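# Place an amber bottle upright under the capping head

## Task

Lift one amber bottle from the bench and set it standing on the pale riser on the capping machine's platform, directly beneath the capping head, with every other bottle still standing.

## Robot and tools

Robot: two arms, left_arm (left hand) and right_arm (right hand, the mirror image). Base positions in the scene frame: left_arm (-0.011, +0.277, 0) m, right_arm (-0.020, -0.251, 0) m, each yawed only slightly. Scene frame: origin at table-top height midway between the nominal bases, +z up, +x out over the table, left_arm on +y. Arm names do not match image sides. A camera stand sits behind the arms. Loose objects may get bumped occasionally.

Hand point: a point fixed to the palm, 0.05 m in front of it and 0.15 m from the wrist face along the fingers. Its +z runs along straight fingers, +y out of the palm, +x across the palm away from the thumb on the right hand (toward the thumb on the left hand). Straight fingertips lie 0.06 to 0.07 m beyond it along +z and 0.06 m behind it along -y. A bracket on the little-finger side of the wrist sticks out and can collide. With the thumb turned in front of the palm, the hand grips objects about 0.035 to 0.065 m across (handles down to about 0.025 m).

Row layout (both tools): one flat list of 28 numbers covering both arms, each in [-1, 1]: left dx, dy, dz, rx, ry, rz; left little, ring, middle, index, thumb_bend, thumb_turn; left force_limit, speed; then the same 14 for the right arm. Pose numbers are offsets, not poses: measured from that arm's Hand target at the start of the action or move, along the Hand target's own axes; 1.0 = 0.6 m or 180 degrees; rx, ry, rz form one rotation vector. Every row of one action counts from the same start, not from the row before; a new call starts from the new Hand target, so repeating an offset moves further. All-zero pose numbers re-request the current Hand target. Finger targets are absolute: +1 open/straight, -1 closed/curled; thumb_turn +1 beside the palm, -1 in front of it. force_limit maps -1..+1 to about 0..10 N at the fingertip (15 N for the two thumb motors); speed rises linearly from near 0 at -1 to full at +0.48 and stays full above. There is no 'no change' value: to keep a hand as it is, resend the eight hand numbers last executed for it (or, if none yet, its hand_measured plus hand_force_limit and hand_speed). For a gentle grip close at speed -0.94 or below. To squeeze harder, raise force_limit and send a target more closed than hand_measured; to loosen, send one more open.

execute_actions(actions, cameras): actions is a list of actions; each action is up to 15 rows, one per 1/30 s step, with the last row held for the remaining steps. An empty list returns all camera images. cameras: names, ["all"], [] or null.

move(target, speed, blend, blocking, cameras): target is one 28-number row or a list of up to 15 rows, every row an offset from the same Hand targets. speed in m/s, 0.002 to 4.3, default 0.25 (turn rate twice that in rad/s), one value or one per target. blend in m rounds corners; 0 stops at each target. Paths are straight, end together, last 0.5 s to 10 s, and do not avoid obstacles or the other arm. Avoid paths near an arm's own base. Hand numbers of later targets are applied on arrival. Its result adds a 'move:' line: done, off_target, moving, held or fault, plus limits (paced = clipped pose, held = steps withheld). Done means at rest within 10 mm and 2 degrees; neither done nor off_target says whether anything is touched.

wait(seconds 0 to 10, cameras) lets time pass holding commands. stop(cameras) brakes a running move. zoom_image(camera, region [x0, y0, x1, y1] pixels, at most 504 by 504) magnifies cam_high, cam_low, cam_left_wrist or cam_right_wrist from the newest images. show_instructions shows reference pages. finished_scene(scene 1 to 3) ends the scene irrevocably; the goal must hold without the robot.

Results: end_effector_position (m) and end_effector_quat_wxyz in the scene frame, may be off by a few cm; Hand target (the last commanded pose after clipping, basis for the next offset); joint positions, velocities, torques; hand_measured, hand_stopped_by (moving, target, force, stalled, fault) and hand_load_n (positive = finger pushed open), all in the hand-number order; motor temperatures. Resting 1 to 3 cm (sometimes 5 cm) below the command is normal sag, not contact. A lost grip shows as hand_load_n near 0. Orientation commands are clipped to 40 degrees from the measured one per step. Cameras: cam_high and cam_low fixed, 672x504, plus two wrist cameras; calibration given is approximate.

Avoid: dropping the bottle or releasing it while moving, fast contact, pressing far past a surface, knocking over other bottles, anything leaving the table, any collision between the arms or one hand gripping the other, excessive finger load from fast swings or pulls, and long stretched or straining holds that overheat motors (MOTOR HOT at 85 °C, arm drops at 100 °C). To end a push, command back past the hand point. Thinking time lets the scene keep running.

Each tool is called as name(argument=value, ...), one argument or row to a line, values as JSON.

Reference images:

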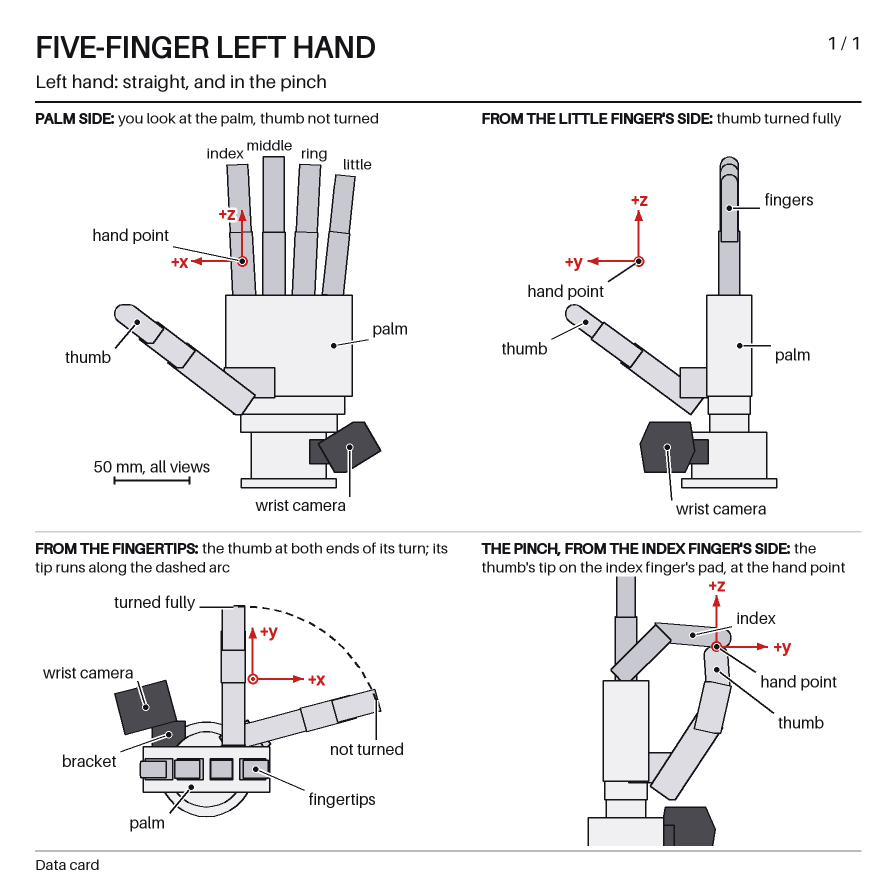

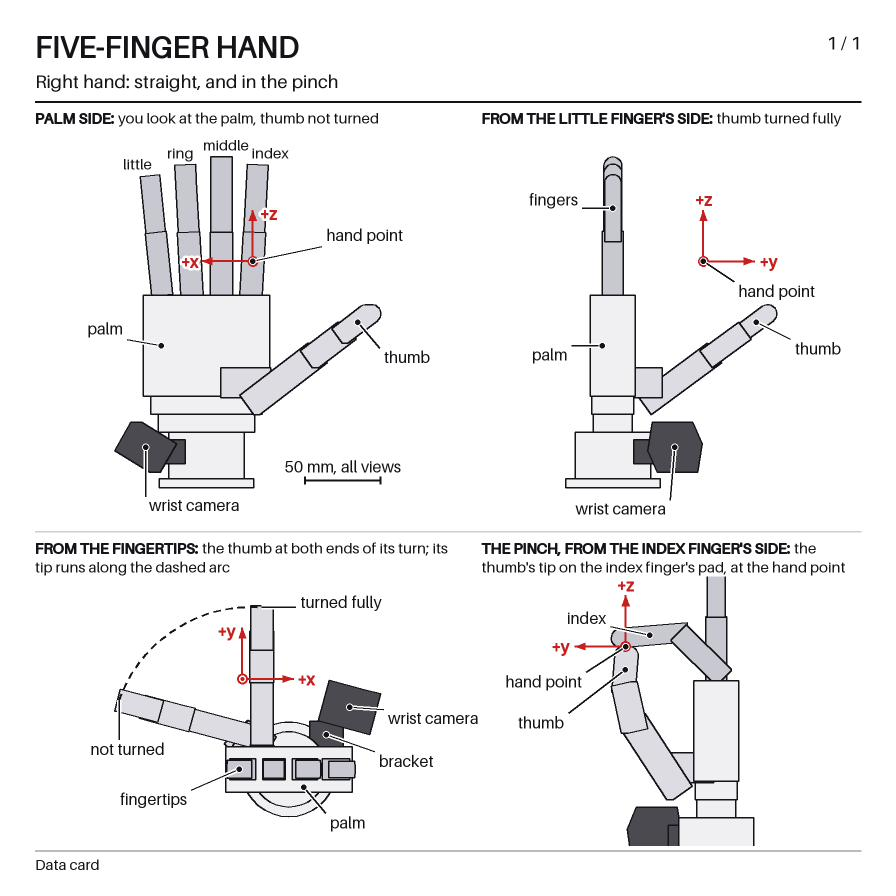

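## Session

execute_actions(
  actions=[],
  cameras=["all"],
)

zoom_image(
  camera="cam_high",
  region=[170, 120, 370, 370],
)

zoom_image(
  camera="cam_low",
  region=[150, 60, 420, 330],
)

Scene clock: 0.00 s.
left_arm: end_effector_position=(+0.7694, +0.1456, +0.3432) hand_measured=(+1.000, +1.000, +1.000, +1.000, +1.000, +1.000) hand_load_n=(+0.0, +0.0, +0.0, +0.0, +0.0, +0.0) hand_stopped_by=(target, target, target, target, target, target) hand_force_limit=0.00 hand_speed=-0.80 end_effector_quat_wxyz=(-0.265, +0.784, -0.131, +0.546) | right_arm: end_effector_position=(+0.2449, -0.6835, +0.4085) hand_measured=(+1.000, +1.000, +1.000, +1.000, +1.000, +1.000) hand_load_n=(+0.0, +0.0, +0.0, +0.0, +0.0, +0.0) hand_stopped_by=(target, target, target, target, target, target) hand_force_limit=0.00 hand_speed=-0.80 end_effector_quat_wxyz=(+0.133, +0.142, +0.974, -0.117)
Joint positions: left_arm=[-0.19 1.731 1.553 -0.123 -0.469 -1.092] | right_arm=[-1.192 1.568 1.982 -1.645 -0.108 0.696]
Joint velocities: within noise
Joint torques (N m): no reading
Motor temperatures (°C): left_arm=[29 32 30 30 30 33] | right_arm=[33 33 37 32 30 29]
Heat: left arm: hottest wrist roll 33 °C; right arm: hottest elbow 37 °C.
Hand target: left_arm +0.7734, +0.1448, +0.3602; -0.265, +0.777, -0.125, +0.557 | right_arm +0.2460, -0.6862, +0.4183; +0.139, +0.141, +0.972, -0.128
camera_calibration:
cam_left_wrist: T_world_to_cam=[[0.0581345, 0.664734, 0.744815, -0.38921], [-0.0978155, -0.738694, 0.666906, -0.0398196], [0.993505, -0.111625, 0.0220776, -0.638065], [0, 0, 0, 1]] pos_world=[0.652652, 0.158083, 0.330532]
cam_right_wrist: T_world_to_cam=[[0.00217458, 0.965827, -0.259177, 0.762858], [0.732693, 0.174846, 0.657715, -0.329323], [0.680556, -0.191328, -0.707275, 0.0988598], [0, 0, 0, 1]] pos_world=[0.172354, -0.660294, 0.484237]

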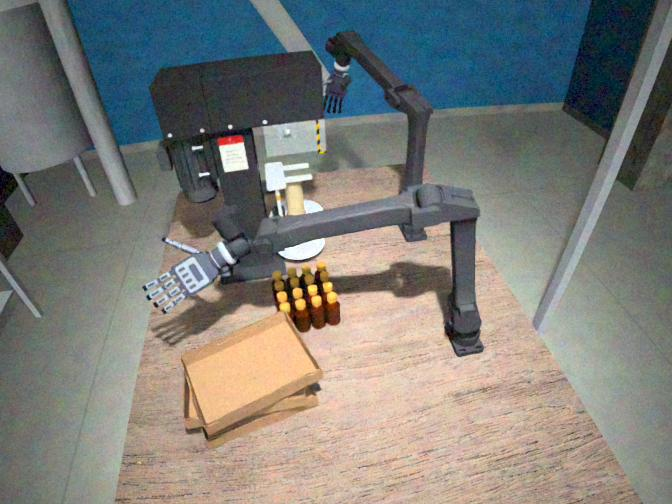

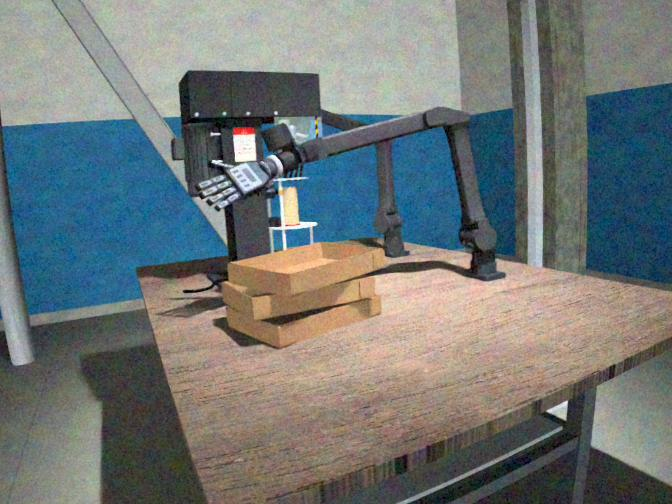

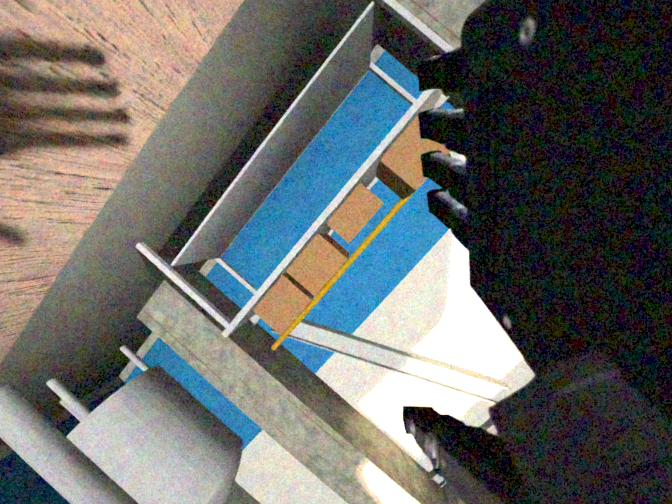

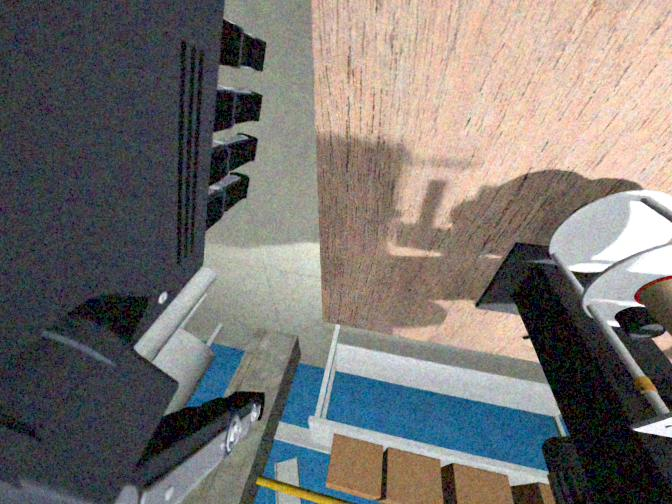

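Scaled by 2.016 from the camera's 672x504 image, which has a finer 960x720 frame.

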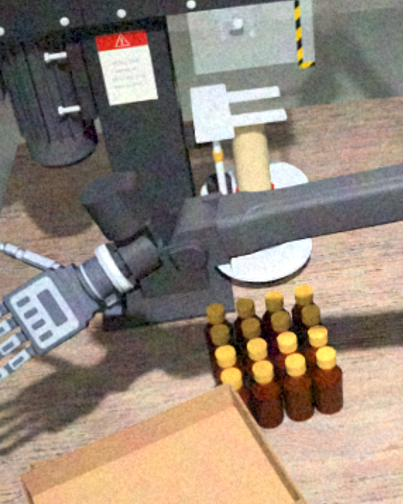

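Scaled by 1.867 from the camera's 672x504 image, which has a finer 960x720 frame.

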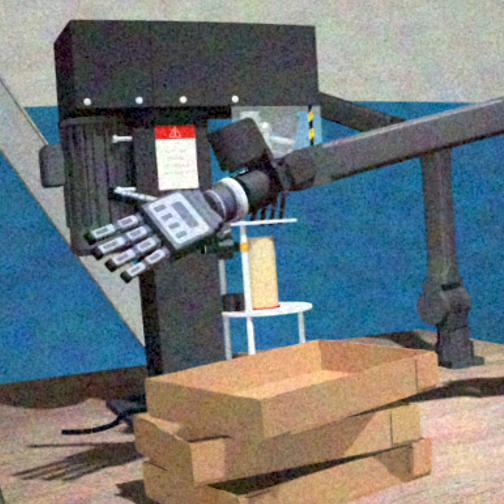

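move(
  target=[
    [-0.5867,-0.4403,-0.526,0,0,0, 1,1,1,1,1,1,0.0,-0.8, 0.2143,0.4388,-0.065,0,0,0, 1,1,1,1,0.6,-1,-0.1,0.0],
  ],
  speed=0.3,
  cameras=["cam_high","cam_low","cam_right_wrist"],
)

zoom_image(
  camera="cam_high",
  region=[260, 230, 360, 350],
)

Scene clock: 7.20 s.
left_arm: end_effector_position=(+0.3333, +0.4491, +0.3061) hand_measured=(+1.000, +1.000, +1.000, +1.000, +1.000, +1.000) hand_load_n=(+0.0, +0.0, +0.0, +0.0, +0.0, +0.0) hand_stopped_by=(target, target, target, target, target, target) hand_force_limit=0.00 hand_speed=-0.80 end_effector_quat_wxyz=(-0.266, +0.773, -0.127, +0.562) | right_arm: end_effector_position=(+0.2001, -0.4047, +0.3593) hand_measured=(+1.000, +1.000, +1.000, +1.000, +0.600, -1.000) hand_load_n=(+0.0, +0.0, +0.0, +0.0, +0.0, +0.0) hand_stopped_by=(target, target, target, target, target, target) hand_force_limit=-0.10 hand_speed=0.00 end_effector_quat_wxyz=(+0.139, +0.141, +0.971, -0.130)
Joint positions: left_arm=[0.917 0.735 0.59 -0.135 0.608 -0.803] | right_arm=[-0.856 0.832 1.25 -1.606 0.018 1.009]
Joint torques (N m): left_arm=[1.9 -2.14 9.06 2.04 0.25 0.05] | right_arm=[1.61 -2.96 9.62 0.57 0.05 0.14]
Heat: left arm: hottest wrist roll 33 °C; right arm: hottest elbow 39 °C.
Hand target: left_arm +0.3302, +0.4504, +0.3000; -0.265, +0.777, -0.125, +0.557 | right_arm +0.2002, -0.4001, +0.3600; +0.139, +0.141, +0.972, -0.128
Off the commanded pose: left_arm 0.007 m, 1 deg | right_arm 0.005 m, 0 deg.
move: done
camera_calibration:
cam_right_wrist: T_world_to_cam=[[0.0042971, 0.958242, -0.285928, 0.487182], [0.726141, 0.193598, 0.659726, -0.304739], [0.687532, -0.210459, -0.694987, 0.13425], [0, 0, 0, 1]] pos_world=[0.126889, -0.379587, 0.433645]
Images, in order (width x height): cam_high 672x504, cam_low 672x504, cam_right_wrist 672x504.

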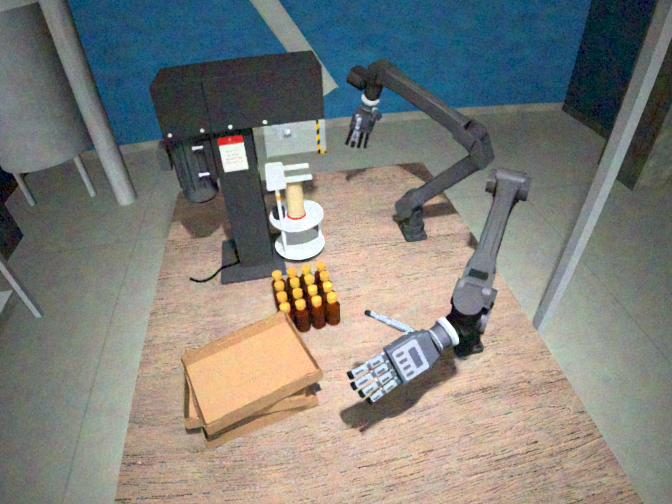

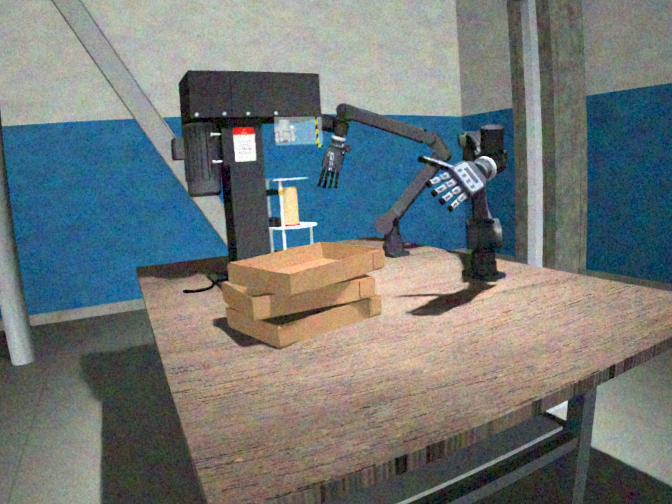

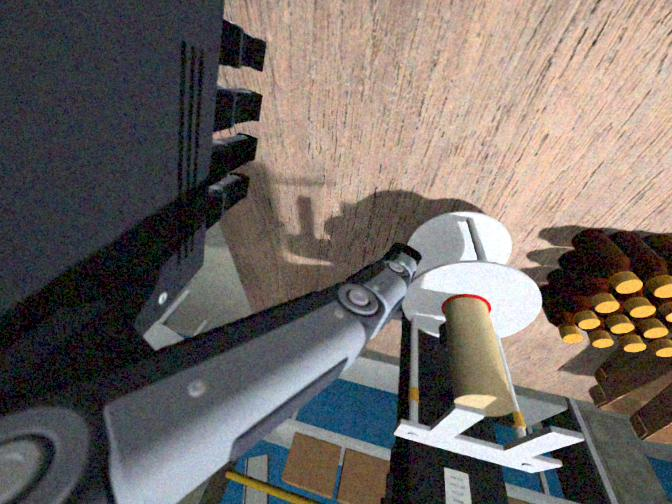

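Scaled by 4.200 from the camera's 672x504 image, which has a finer 960x720 frame.

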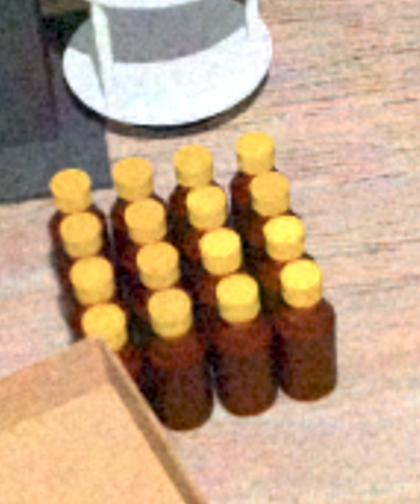

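move(
  target=[
    [0,0,0,0,0,0,1,1,1,1,1,1,0.0,-0.8,0.0645,0.3455,0.0085,0.036,-0.131,-0.0845,1,1,1,1,0.6,-1,-0.1,0.0],
    [0,0,0,0,0,0,1,1,1,1,1,1,0.0,-0.8,0.1548,0.7755,0.0792,0.072,-0.2624,-0.169,1,1,1,1,0.6,-1,-0.1,0.0],
  ],
  speed=0.3,
  blend=[0.06,0],
  cameras=["cam_right_wrist","cam_high"],
)

Scene clock: 25.63 s.
left_arm: end_effector_position=(+0.3333, +0.4491, +0.3061) hand_measured=(+1.000, +1.000, +1.000, +1.000, +1.000, +1.000) hand_load_n=(+0.0, -0.5, +0.0, +0.0, +0.0, +0.0) hand_stopped_by=(target, target, target, target, target, target) hand_force_limit=0.00 hand_speed=-0.80 end_effector_quat_wxyz=(-0.266, +0.773, -0.127, +0.562) | right_arm: end_effector_position=(+0.2660, +0.0253, +0.1781) hand_measured=(+1.000, +1.000, +1.000, +1.000, +0.600, -1.000) hand_load_n=(+0.0, +0.0, +0.0, +0.0, +0.0, +0.0) hand_stopped_by=(target, target, target, target, target, target) hand_force_limit=-0.10 hand_speed=0.00 end_effector_quat_wxyz=(+0.462, -0.224, +0.808, -0.289)
Joint positions: left_arm=[0.917 0.735 0.59 -0.135 0.608 -0.802] | right_arm=[1.177 1.12 0.716 -0.954 1.143 2.079]
Joint torques (N m): left_arm=[1.55 -2.2 9.01 1.95 0.29 0.04] | right_arm=[1.03 -4.78 12 1.03 0.92 0.15]
Heat: left arm: hottest wrist roll 33 °C; right arm: hottest elbow 39 °C.
Hand target: left_arm +0.3302, +0.4504, +0.3000; -0.265, +0.777, -0.126, +0.557 | right_arm +0.2702, +0.0399, +0.1900; +0.458, -0.159, +0.819, -0.309
Off the commanded pose: left_arm 0.007 m, 1 deg | right_arm 0.019 m, 8 deg.
joint sent to its limit (right arm) — joint 6 (wrist roll), upper limit. The joint targets are off in orientation, not in position.
move: off_target (right_arm)
camera_calibration:
cam_right_wrist: T_world_to_cam=[[-0.248738, 0.503742, -0.827269, 0.198173], [-0.0705443, 0.842423, 0.53418, -0.0984255], [0.965998, 0.19123, -0.174006, -0.12354], [0, 0, 0, 1]] pos_world=[0.161689, 0.00671251, 0.195022]
Images, in order (width x height): cam_high 672x504, cam_right_wrist 672x504.

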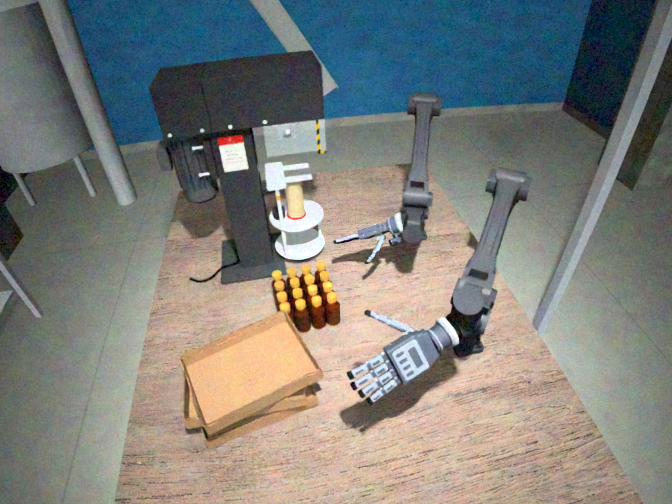

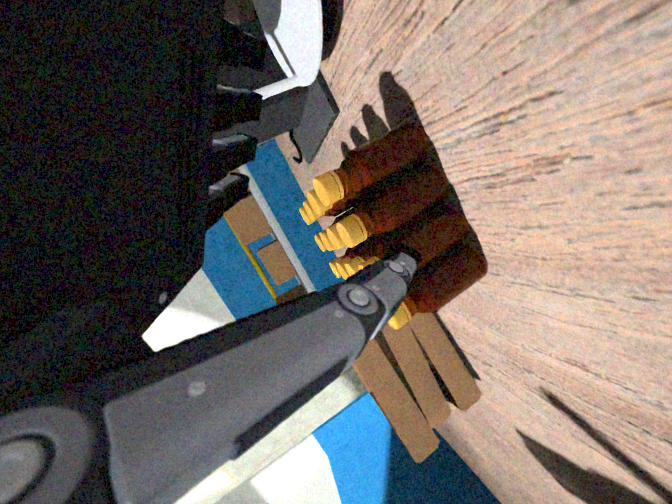

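zoom_image(
  camera="cam_right_wrist",
  region=[280, 110, 500, 340],
)

zoom_image(
  camera="cam_high",
  region=[260, 160, 360, 340],
)

Scaled by 2.191 from the camera's 672x504 image, which has a finer 960x720 frame.

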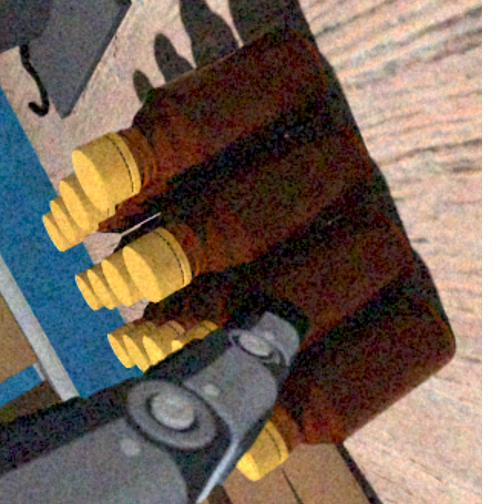

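Scaled by 2.800 from the camera's 672x504 image, which has a finer 960x720 frame.

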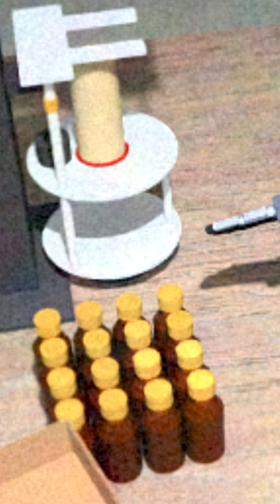

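move(
  target=[0,0,0,0,0,0,1,1,1,1,1,1,0.0,-0.8,0.0344,0.0672,0.1079,0.0073,0.0073,0.0044,1,1,1,1,0.6,-1,-0.1,0.0],
  speed=0.2,
  cameras=["cam_right_wrist"],
)

Scene clock: 35.70 s.
left_arm: end_effector_position=(+0.3333, +0.4491, +0.3061) hand_measured=(+1.000, +1.000, +1.000, +1.000, +1.000, +1.000) hand_load_n=(+0.0, +0.0, +0.0, +0.0, +0.0, +0.0) hand_stopped_by=(target, target, target, target, target, target) hand_force_limit=0.00 hand_speed=-0.80 end_effector_quat_wxyz=(-0.266, +0.773, -0.127, +0.562) | right_arm: end_effector_position=(+0.3088, +0.0356, +0.1259) hand_measured=(+1.000, +1.000, +1.000, +1.000, +0.600, -1.000) hand_load_n=(+0.0, -0.5, +0.0, +0.0, +0.0, +0.0) hand_stopped_by=(target, target, target, target, target, target) hand_force_limit=-0.10 hand_speed=0.00 end_effector_quat_wxyz=(+0.459, -0.180, +0.816, -0.304)
Joint positions: left_arm=[0.917 0.735 0.59 -0.135 0.608 -0.802] | right_arm=[1.09 1.32 0.707 -0.719 1.152 2.079]
Joint torques (N m): left_arm=[1.9 -2.32 9.01 2.02 0.27 0.05] | right_arm=[-0.32 -6.59 8.68 0.96 0.93 0.18]
Heat: left arm: hottest wrist roll 33 °C; right arm: hottest elbow 40 °C.
Hand target: left_arm +0.3302, +0.4504, +0.3000; -0.265, +0.777, -0.126, +0.557 | right_arm +0.3150, +0.0360, +0.1250; +0.452, -0.144, +0.821, -0.317
Off the commanded pose: left_arm 0.007 m, 1 deg | right_arm 0.006 m, 4 deg.
joint sent to its limit (right arm) — joint 6 (wrist roll), upper limit. The joint targets are off in orientation, not in position.
move: off_target (right_arm)
camera_calibration:
cam_right_wrist: T_world_to_cam=[[-0.185927, 0.540012, -0.820864, 0.138894], [-0.00608987, 0.834782, 0.550547, -0.0978695], [0.982545, 0.107361, -0.15192, -0.180797], [0, 0, 0, 1]] pos_world=[0.202869, 0.0261056, 0.140429]
Images, in order (width x height): cam_right_wrist 672x504.

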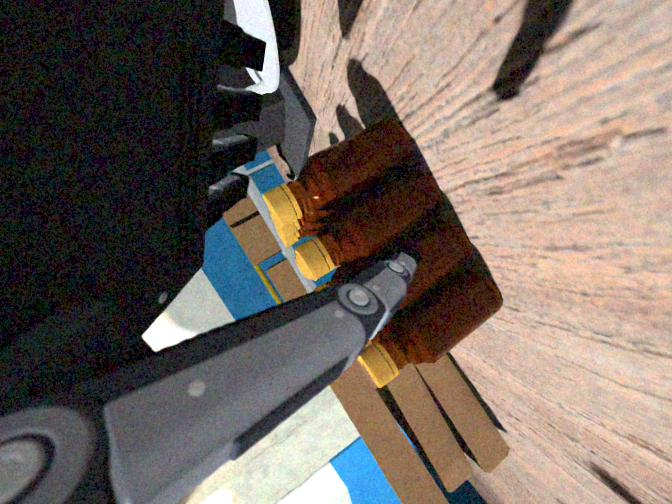

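zoom_image(
  camera="cam_right_wrist",
  region=[240, 100, 460, 330],
)

Scaled by 2.191 from the camera's 672x504 image, which has a finer 960x720 frame.

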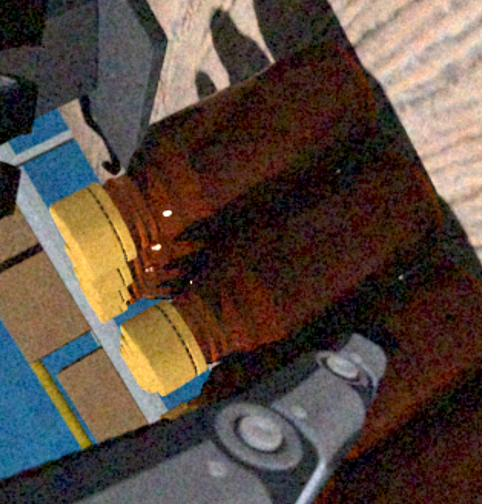

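move(
  target=[0,0,0,0,0,0,1,1,1,1,1,1,0.0,-0.8,0.0305,0.0078,0.0406,0,0,0,1,1,1,1,0.6,-1,-0.1,0.0],
  speed=0.12,
  cameras=["cam_right_wrist"],
)

zoom_image(
  camera="cam_right_wrist",
  region=[230, 100, 460, 330],
)

Scene clock: 40.87 s.
left_arm: end_effector_position=(+0.3333, +0.4491, +0.3061) hand_measured=(+1.000, +1.000, +1.000, +1.000, +1.000, +1.000) hand_load_n=(+0.0, +0.0, +0.0, +0.0, -0.5, -0.5) hand_stopped_by=(target, target, target, target, target, target) hand_force_limit=0.00 hand_speed=-0.80 end_effector_quat_wxyz=(-0.266, +0.773, -0.127, +0.562) | right_arm: end_effector_position=(+0.3205, +0.0229, +0.1047) hand_measured=(+1.000, +1.000, +1.000, +1.000, +0.600, -1.000) hand_load_n=(+0.0, +0.0, +0.0, +0.0, +0.0, +0.0) hand_stopped_by=(target, target, target, target, target, target) hand_force_limit=-0.10 hand_speed=0.00 end_effector_quat_wxyz=(+0.455, -0.161, +0.819, -0.310)
Joint positions: left_arm=[0.917 0.735 0.59 -0.135 0.608 -0.802] | right_arm=[1.05 1.365 0.676 -0.634 1.154 2.079]
Joint torques (N m): left_arm=[2.02 -2.26 9.13 1.98 0.28 0.06] | right_arm=[-0.38 -6.71 7.58 1.11 0.92 0.15]
Heat: left arm: hottest elbow 33 °C; right arm: hottest elbow 41 °C.
Hand target: left_arm +0.3302, +0.4504, +0.3000; -0.265, +0.777, -0.126, +0.557 | right_arm +0.3254, +0.0205, +0.1006; +0.452, -0.144, +0.821, -0.317
Off the commanded pose: left_arm 0.007 m, 1 deg | right_arm 0.007 m, 2 deg.
joint sent to its limit (right arm) — joint 6 (wrist roll), upper limit. The joint targets still meet the commanded pose.
move: done
camera_calibration:
cam_right_wrist: T_world_to_cam=[[-0.159711, 0.552448, -0.818103, 0.121561], [0.0243881, 0.830697, 0.556191, -0.0858205], [0.986862, 0.0688781, -0.146145, -0.195203], [0, 0, 0, 1]] pos_world=[0.214146, 0.0175797, 0.118654]
Images, in order (width x height): cam_right_wrist 672x504.

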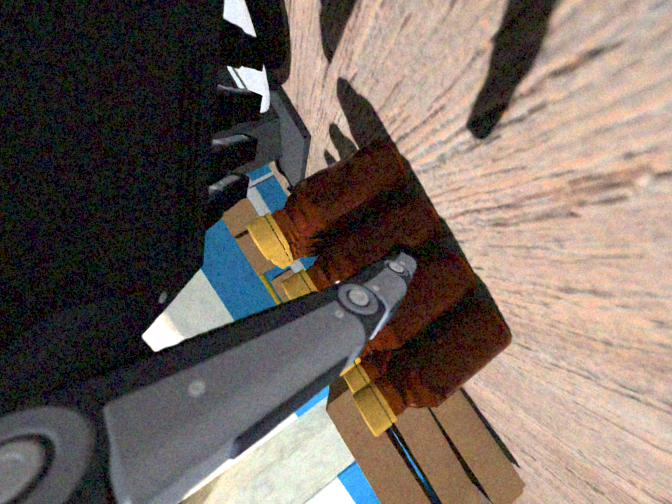

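Scaled by 2.191 from the camera's 672x504 image, which has a finer 960x720 frame.

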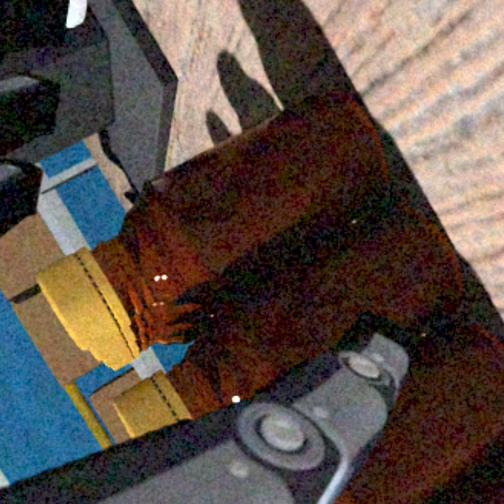

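move(
  target=[0,0,0,0,0,0,1,1,1,1,1,1,0.0,-0.8,-0.0159,-0.0125,0.0729,-0.0036,-0.0036,-0.0078,1,1,1,1,0.6,-1,-0.1,0.0],
  speed=0.07,
  cameras=["cam_right_wrist"],
)

zoom_image(
  camera="cam_right_wrist",
  region=[210, 120, 460, 380],
)

Scene clock: 47.27 s.
left_arm: end_effector_position=(+0.3333, +0.4491, +0.3061) hand_measured=(+1.000, +1.000, +1.000, +1.000, +1.000, +1.000) hand_load_n=(+0.0, +0.0, +0.0, +0.0, +0.0, -0.5) hand_stopped_by=(target, target, target, target, target, target) hand_force_limit=0.00 hand_speed=-0.80 end_effector_quat_wxyz=(-0.266, +0.773, -0.127, +0.562) | right_arm: end_effector_position=(+0.3631, +0.0067, +0.1017) hand_measured=(+1.000, +1.000, +1.000, +1.000, +0.600, -1.000) hand_load_n=(+0.0, +0.0, +0.0, +0.0, +0.0, +0.0) hand_stopped_by=(target, target, target, target, target, target) hand_force_limit=-0.10 hand_speed=0.00 end_effector_quat_wxyz=(+0.458, -0.156, +0.818, -0.310)
Joint positions: left_arm=[0.917 0.735 0.59 -0.135 0.608 -0.802] | right_arm=[0.917 1.369 0.64 -0.329 1.11 1.797]
Joint torques (N m): left_arm=[1.79 -2.14 9.03 1.95 0.3 0.06] | right_arm=[-0.21 -7.12 7.5 1.47 0.61 -0.14]
Heat: left arm: hottest elbow 33 °C; right arm: hottest elbow 41 °C.
Hand target: left_arm +0.3302, +0.4504, +0.3000; -0.265, +0.777, -0.126, +0.557 | right_arm +0.3668, +0.0028, +0.0946; +0.452, -0.159, +0.819, -0.317
Off the commanded pose: left_arm 0.007 m, 1 deg | right_arm 0.009 m, 1 deg.
move: done
camera_calibration:
cam_right_wrist: T_world_to_cam=[[-0.150073, 0.557745, -0.816333, 0.131129], [0.0246643, 0.827539, 0.560867, -0.0721882], [0.988367, 0.0640369, -0.137948, -0.238049], [0, 0, 0, 1]] pos_world=[0.256739, 0.0018457, 0.114695]
Images, in order (width x height): cam_right_wrist 672x504.

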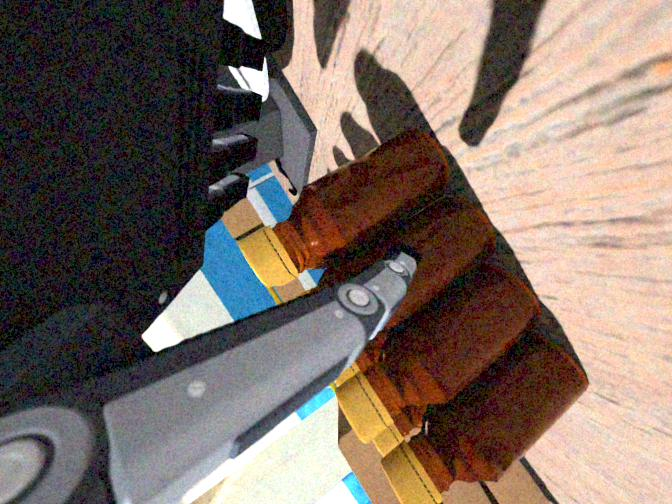

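Scaled by 1.938 from the camera's 672x504 image, which has a finer 960x720 frame.

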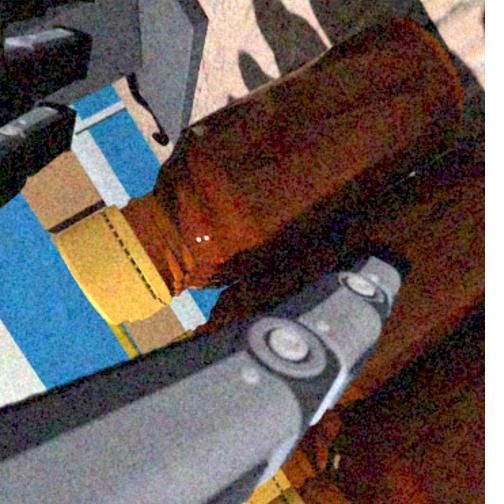

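move(
  target=[0,0,0,0,0,0,1,1,1,1,1,1,0.0,-0.8,-0.0055,-0.0098,0.0493,0,0,-0.0056,1,1,1,1,0.6,-1,-0.1,0.0],
  speed=0.06,
  cameras=["cam_right_wrist","cam_low"],
)

zoom_image(
  camera="cam_right_wrist",
  region=[210, 120, 460, 380],
)

Scene clock: 51.30 s.
left_arm: end_effector_position=(+0.3333, +0.4491, +0.3061) hand_measured=(+1.000, +1.000, +1.000, +1.000, +1.000, +1.000) hand_load_n=(+0.0, +0.0, +0.0, +0.0, +0.0, +0.0) hand_stopped_by=(target, target, target, target, target, target) hand_force_limit=0.00 hand_speed=-0.80 end_effector_quat_wxyz=(-0.266, +0.773, -0.127, +0.562) | right_arm: end_effector_position=(+0.3891, -0.0075, +0.0966) hand_measured=(+1.000, +1.000, +1.000, +1.000, +0.600, -1.000) hand_load_n=(+0.0, +0.0, +0.0, +0.0, +0.0, -1.0) hand_stopped_by=(target, target, target, target, target, target) hand_force_limit=-0.10 hand_speed=0.00 end_effector_quat_wxyz=(+0.455, -0.164, +0.816, -0.316)
Joint positions: left_arm=[0.917 0.735 0.59 -0.135 0.608 -0.802] | right_arm=[0.83 1.387 0.623 -0.158 1.064 1.622]
Joint torques (N m): left_arm=[2.08 -2.14 8.99 1.91 0.27 0.05] | right_arm=[-0.5 -7.12 7.62 1.74 0.46 -0.14]
Heat: left arm: hottest elbow 33 °C; right arm: hottest elbow 41 °C.
Hand target: left_arm +0.3302, +0.4504, +0.3000; -0.265, +0.777, -0.126, +0.557 | right_arm +0.3934, -0.0109, +0.0891; +0.449, -0.166, +0.817, -0.321
Off the commanded pose: left_arm 0.007 m, 1 deg | right_arm 0.009 m, 1 deg.
move: done
camera_calibration:
cam_right_wrist: T_world_to_cam=[[-0.158914, 0.541794, -0.825352, 0.14305], [0.0228273, 0.837768, 0.545549, -0.0559901], [0.987029, 0.0678549, -0.145501, -0.262136], [0, 0, 0, 1]] pos_world=[0.282746, -0.0128096, 0.110471]
Images, in order (width x height): cam_low 672x504, cam_right_wrist 672x504.

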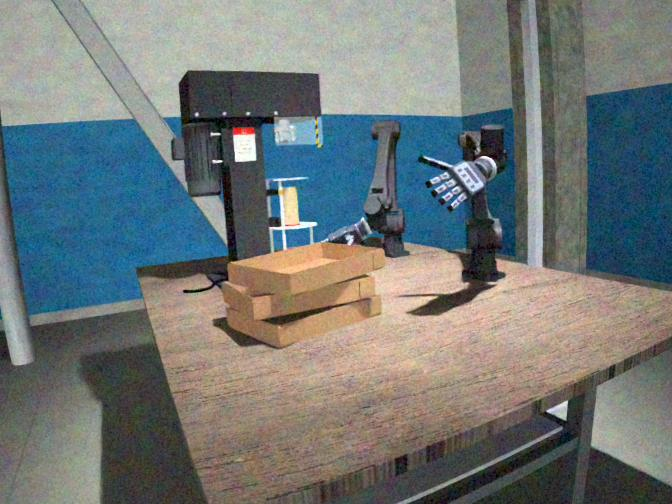

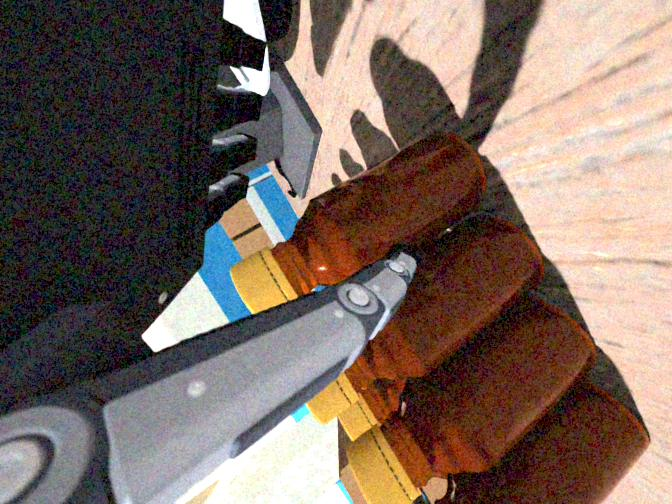

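Scaled by 1.938 from the camera's 672x504 image, which has a finer 960x720 frame.

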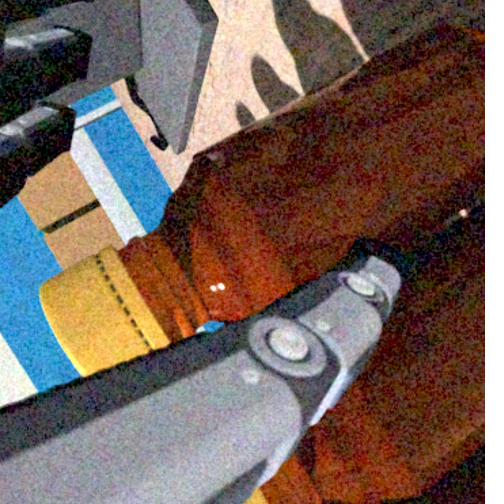

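move(
  target=[0,0,0,0,0,0,1,1,1,1,1,1,0.0,-0.8,0.0092,-0.0035,0.0041,0,0,0,1,1,1,1,0.6,-1,-0.1,0.0],
  speed=0.05,
  cameras=["cam_right_wrist"],
)

zoom_image(
  camera="cam_right_wrist",
  region=[230, 120, 500, 380],
)

Scene clock: 56.60 s.
left_arm: end_effector_position=(+0.3333, +0.4491, +0.3061) hand_measured=(+1.000, +1.000, +1.000, +1.000, +1.000, +1.000) hand_load_n=(+0.0, +0.0, +0.0, +0.0, +0.0, +0.0) hand_stopped_by=(target, target, target, target, target, target) hand_force_limit=0.00 hand_speed=-0.80 end_effector_quat_wxyz=(-0.266, +0.773, -0.127, +0.562) | right_arm: end_effector_position=(+0.3885, -0.0088, +0.0939) hand_measured=(+1.000, +1.000, +1.000, +1.000, +0.600, -1.000) hand_load_n=(-0.5, +0.0, +0.0, +0.0, +0.5, +0.0) hand_stopped_by=(target, target, target, target, target, target) hand_force_limit=-0.10 hand_speed=0.00 end_effector_quat_wxyz=(+0.457, -0.164, +0.817, -0.311)
Joint positions: left_arm=[0.917 0.735 0.59 -0.135 0.608 -0.802] | right_arm=[0.826 1.387 0.609 -0.128 1.055 1.612]
Joint torques (N m): left_arm=[2.08 -2.78 9.02 2.02 0.29 0.05] | right_arm=[-0.91 -7.36 7.24 1.62 0.6 -0.18]
Heat: left arm: hottest elbow 33 °C; right arm: hottest elbow 41 °C.
Hand target: left_arm +0.3302, +0.4504, +0.3000; -0.265, +0.777, -0.126, +0.557 | right_arm +0.3924, -0.0166, +0.0860; +0.449, -0.166, +0.817, -0.321
Off the commanded pose: left_arm 0.007 m, 1 deg | right_arm 0.012 m, 1 deg.
move: off_target (right_arm)
camera_calibration:
cam_right_wrist: T_world_to_cam=[[-0.16008, 0.547713, -0.82121, 0.141541], [0.0175572, 0.833387, 0.552412, -0.0520048], [0.986948, 0.0740121, -0.143025, -0.262098], [0, 0, 0, 1]] pos_world=[0.282248, -0.0147855, 0.107477]
Images, in order (width x height): cam_right_wrist 672x504.

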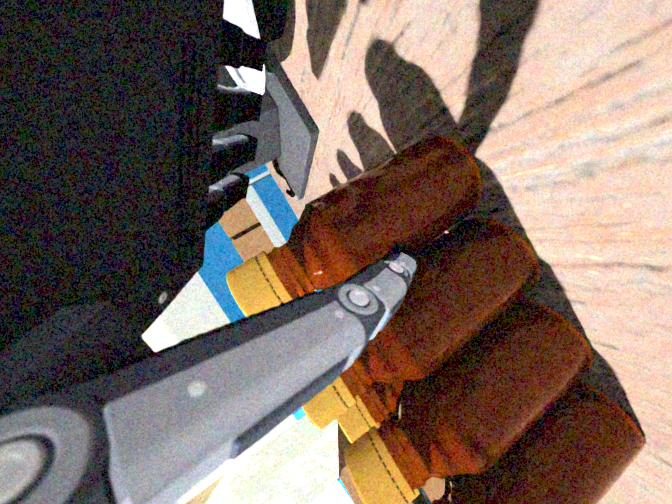

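Scaled by 1.867 from the camera's 672x504 image, which has a finer 960x720 frame.

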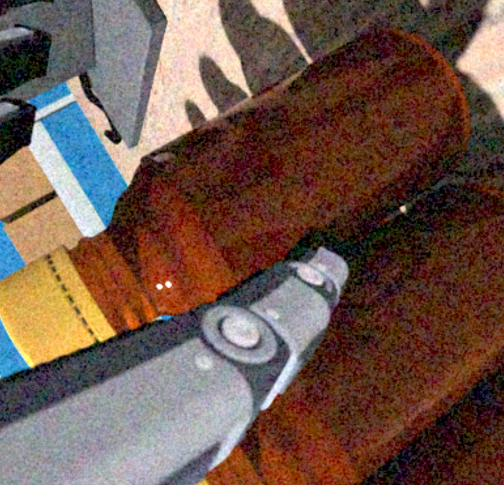

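move(
  target=[0,0,0,0,0,0,1,1,1,1,1,1,0.0,-0.8,0.0075,-0.0090,0.0035,0,0,0,1,1,1,1,0.6,-1,-0.1,0.0],
  speed=0.05,
  cameras=["cam_right_wrist"],
)

Scene clock: 59.77 s.
left_arm: end_effector_position=(+0.3333, +0.4491, +0.3061) hand_measured=(+1.000, +1.000, +1.000, +1.000, +1.000, +1.000) hand_load_n=(+0.0, +0.0, +0.0, +0.0, +0.0, +0.0) hand_stopped_by=(target, target, target, target, target, target) hand_force_limit=0.00 hand_speed=-0.80 end_effector_quat_wxyz=(-0.266, +0.773, -0.127, +0.562) | right_arm: end_effector_position=(+0.3877, -0.0161, +0.0875) hand_measured=(+1.000, +1.000, +1.000, +1.000, +0.600, -1.000) hand_load_n=(+0.0, +0.0, +0.0, +0.0, +0.5, +0.5) hand_stopped_by=(target, target, target, target, target, target) hand_force_limit=-0.10 hand_speed=0.00 end_effector_quat_wxyz=(+0.453, -0.168, +0.817, -0.314)
Joint positions: left_arm=[0.917 0.735 0.59 -0.135 0.608 -0.802] | right_arm=[0.813 1.387 0.591 -0.105 1.047 1.591]
Joint torques (N m): left_arm=[1.55 -2.37 8.94 1.99 0.26 0.05] | right_arm=[-0.67 -8.47 6.99 1.68 0.62 -0.18]
Heat: left arm: hottest elbow 33 °C; right arm: hottest elbow 41 °C.
Hand target: left_arm +0.3302, +0.4504, +0.3000; -0.265, +0.777, -0.126, +0.557 | right_arm +0.3916, -0.0238, +0.0861; +0.449, -0.166, +0.817, -0.321
Off the commanded pose: left_arm 0.007 m, 1 deg | right_arm 0.009 m, 1 deg.
move: done
camera_calibration:
cam_right_wrist: T_world_to_cam=[[-0.168185, 0.539201, -0.825213, 0.143565], [0.0222525, 0.839001, 0.543675, -0.043406], [0.985504, 0.0730748, -0.153106, -0.260213], [0, 0, 0, 1]] pos_world=[0.281553, -0.0219776, 0.10223]
Images, in order (width x height): cam_right_wrist 672x504.

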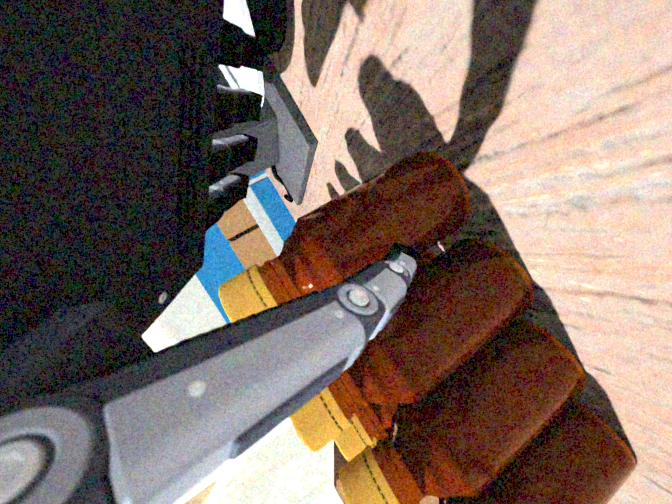

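execute_actions(
  actions=[
    [[0,0,0,0,0,0,1,1,1,1,1,1,0.0,-0.8,0,0,0,0,0,0,1,1,0.25,0.25,0.6,-1,-0.1,-0.3]],
    [[0,0,0,0,0,0,1,1,1,1,1,1,0.0,-0.8,0,0,0,0,0,0,1,1,0.25,0.25,0.6,-1,-0.1,-0.3]],
    [[0,0,0,0,0,0,1,1,1,1,1,1,0.0,-0.8,0,0,0,0,0,0,1,1,-0.1,-0.1,0.6,-1,-0.4,-0.92]],
  ],
  cameras=["cam_right_wrist"],
)

Scene clock: 65.77 s.
left_arm: end_effector_position=(+0.3333, +0.4491, +0.3061) hand_measured=(+1.000, +1.000, +1.000, +1.000, +1.000, +1.000) hand_load_n=(+0.0, +0.0, +0.0, +0.0, +0.0, -0.5) hand_stopped_by=(target, target, target, target, target, target) hand_force_limit=0.00 hand_speed=-0.80 end_effector_quat_wxyz=(-0.266, +0.773, -0.127, +0.562) | right_arm: end_effector_position=(+0.3883, -0.0170, +0.0874) hand_measured=(+1.000, +1.000, +0.110, +0.110, +0.602, -1.000) hand_load_n=(+0.0, -0.5, +3.0, +3.0, +5.5, +1.5) hand_stopped_by=(target, target, force, force, target, target) hand_force_limit=-0.40 hand_speed=-0.92 end_effector_quat_wxyz=(+0.452, -0.168, +0.817, -0.315)
Joint positions: left_arm=[0.917 0.735 0.59 -0.135 0.608 -0.802] | right_arm=[0.81 1.387 0.591 -0.105 1.046 1.588]
Joint torques (N m): left_arm=[1.9 -1.96 9.02 1.95 0.28 0.06] | right_arm=[-0.56 -8.29 7.04 1.65 0.65 -0.16]
Heat: left arm: hottest elbow 33 °C; right arm: hottest elbow 41 °C.
Hand target: left_arm +0.3302, +0.4504, +0.3000; -0.265, +0.777, -0.126, +0.557 | right_arm +0.3916, -0.0238, +0.0861; +0.449, -0.166, +0.817, -0.321
Off the commanded pose: left_arm 0.007 m, 1 deg | right_arm 0.008 m, 1 deg.
Step readings (end_effector_position of left_arm | right_arm):
0: (+0.3333, +0.4491, +0.3061) | (+0.3877, -0.0161, +0.0875)
1: (+0.3333, +0.4491, +0.3061) | (+0.3877, -0.0161, +0.0875)
2: (+0.3333, +0.4491, +0.3061) | (+0.3877, -0.0161, +0.0875)
4: (+0.3333, +0.4491, +0.3061) | (+0.3877, -0.0162, +0.0874)
8: (+0.3333, +0.4491, +0.3061) | (+0.3877, -0.0162, +0.0874)
15: (+0.3333, +0.4491, +0.3061) | (+0.3877, -0.0161, +0.0874)
16: (+0.3333, +0.4491, +0.3061) | (+0.3877, -0.0161, +0.0874)
17: (+0.3333, +0.4491, +0.3061) | (+0.3877, -0.0161, +0.0874)
19: (+0.3333, +0.4491, +0.3061) | (+0.3877, -0.0161, +0.0874)
23: (+0.3333, +0.4491, +0.3061) | (+0.3877, -0.0161, +0.0874)
30: (+0.3333, +0.4491, +0.3061) | (+0.3877, -0.0161, +0.0874)
31: (+0.3333, +0.4491, +0.3061) | (+0.3877, -0.0161, +0.0874)
32: (+0.3333, +0.4491, +0.3061) | (+0.3877, -0.0161, +0.0874)
34: (+0.3333, +0.4491, +0.3061) | (+0.3877, -0.0161, +0.0874)
38: (+0.3333, +0.4491, +0.3061) | (+0.3877, -0.0161, +0.0874)
45: (+0.3333, +0.4491, +0.3061) | (+0.3877, -0.0161, +0.0874)
camera_calibration:
cam_right_wrist: T_world_to_cam=[[-0.168055, 0.538643, -0.825604, 0.144035], [0.023803, 0.839488, 0.542856, -0.0431667], [0.98549, 0.0715778, -0.153901, -0.260702], [0, 0, 0, 1]] pos_world=[0.282152, -0.0226848, 0.102226]
Images, in order (width x height): cam_right_wrist 672x504.

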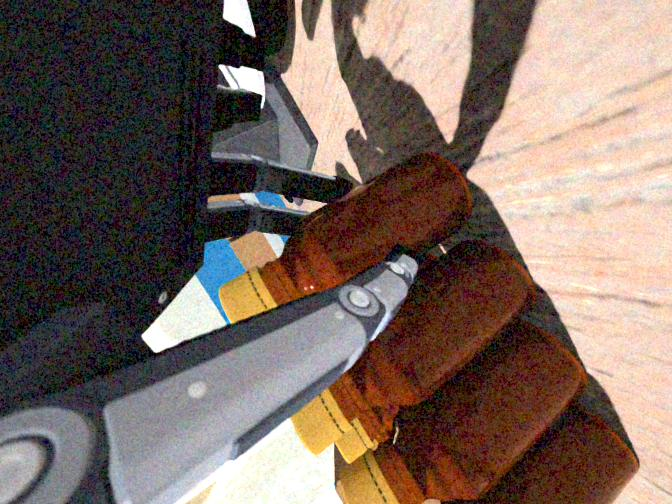

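execute_actions(
  actions=[
    [[0,0,0,0,0,0,1,1,1,1,1,1,0.0,-0.8,0,0,0,0,0,0,1,1,-0.5,-0.5,0.6,-1,0.2,-0.95]],
    [[0,0,0,0,0,0,1,1,1,1,1,1,0.0,-0.8,0,0,0,0,0,0,1,1,-0.5,-0.5,0.6,-1,0.2,-0.95]],
  ],
)

Scene clock: 67.77 s.
left_arm: end_effector_position=(+0.3333, +0.4491, +0.3061) hand_measured=(+1.000, +1.000, +1.000, +1.000, +1.000, +1.000) hand_load_n=(+0.0, +0.0, +0.0, +0.5, +0.0, +0.0) hand_stopped_by=(target, target, target, target, target, target) hand_force_limit=0.00 hand_speed=-0.80 end_effector_quat_wxyz=(-0.266, +0.773, -0.127, +0.562) | right_arm: end_effector_position=(+0.3885, -0.0172, +0.0876) hand_measured=(+1.000, +1.000, +0.092, +0.088, +0.604, -1.000) hand_load_n=(+0.0, +0.0, +5.5, +7.0, +11.5, +1.5) hand_stopped_by=(target, target, force, force, target, target) hand_force_limit=0.20 hand_speed=-0.95 end_effector_quat_wxyz=(+0.452, -0.167, +0.817, -0.315)
Joint positions: left_arm=[0.917 0.735 0.59 -0.135 0.608 -0.802] | right_arm=[0.81 1.387 0.591 -0.104 1.046 1.588]
Joint torques (N m): left_arm=[1.73 -2.32 9.14 1.91 0.3 0.06] | right_arm=[-0.56 -8.41 7.06 1.57 0.63 -0.16]
Heat: left arm: hottest elbow 33 °C; right arm: hottest elbow 41 °C.
Hand target: left_arm +0.3302, +0.4504, +0.3000; -0.265, +0.777, -0.126, +0.557 | right_arm +0.3916, -0.0238, +0.0861; +0.449, -0.166, +0.817, -0.321
Off the commanded pose: left_arm 0.007 m, 1 deg | right_arm 0.007 m, 1 deg.
Step readings (end_effector_position of left_arm | right_arm):
0: (+0.3333, +0.4491, +0.3061) | (+0.3883, -0.0170, +0.0874)
1: (+0.3333, +0.4491, +0.3061) | (+0.3883, -0.0170, +0.0874)
2: (+0.3333, +0.4491, +0.3061) | (+0.3883, -0.0170, +0.0874)
4: (+0.3333, +0.4491, +0.3061) | (+0.3883, -0.0170, +0.0874)
8: (+0.3333, +0.4491, +0.3061) | (+0.3885, -0.0172, +0.0876)
15: (+0.3333, +0.4491, +0.3061) | (+0.3885, -0.0172, +0.0876)
16: (+0.3333, +0.4491, +0.3061) | (+0.3885, -0.0172, +0.0876)
17: (+0.3333, +0.4491, +0.3061) | (+0.3885, -0.0172, +0.0876)
19: (+0.3333, +0.4491, +0.3061) | (+0.3885, -0.0172, +0.0876)
23: (+0.3333, +0.4491, +0.3061) | (+0.3885, -0.0172, +0.0876)
30: (+0.3333, +0.4491, +0.3061) | (+0.3885, -0.0172, +0.0876)


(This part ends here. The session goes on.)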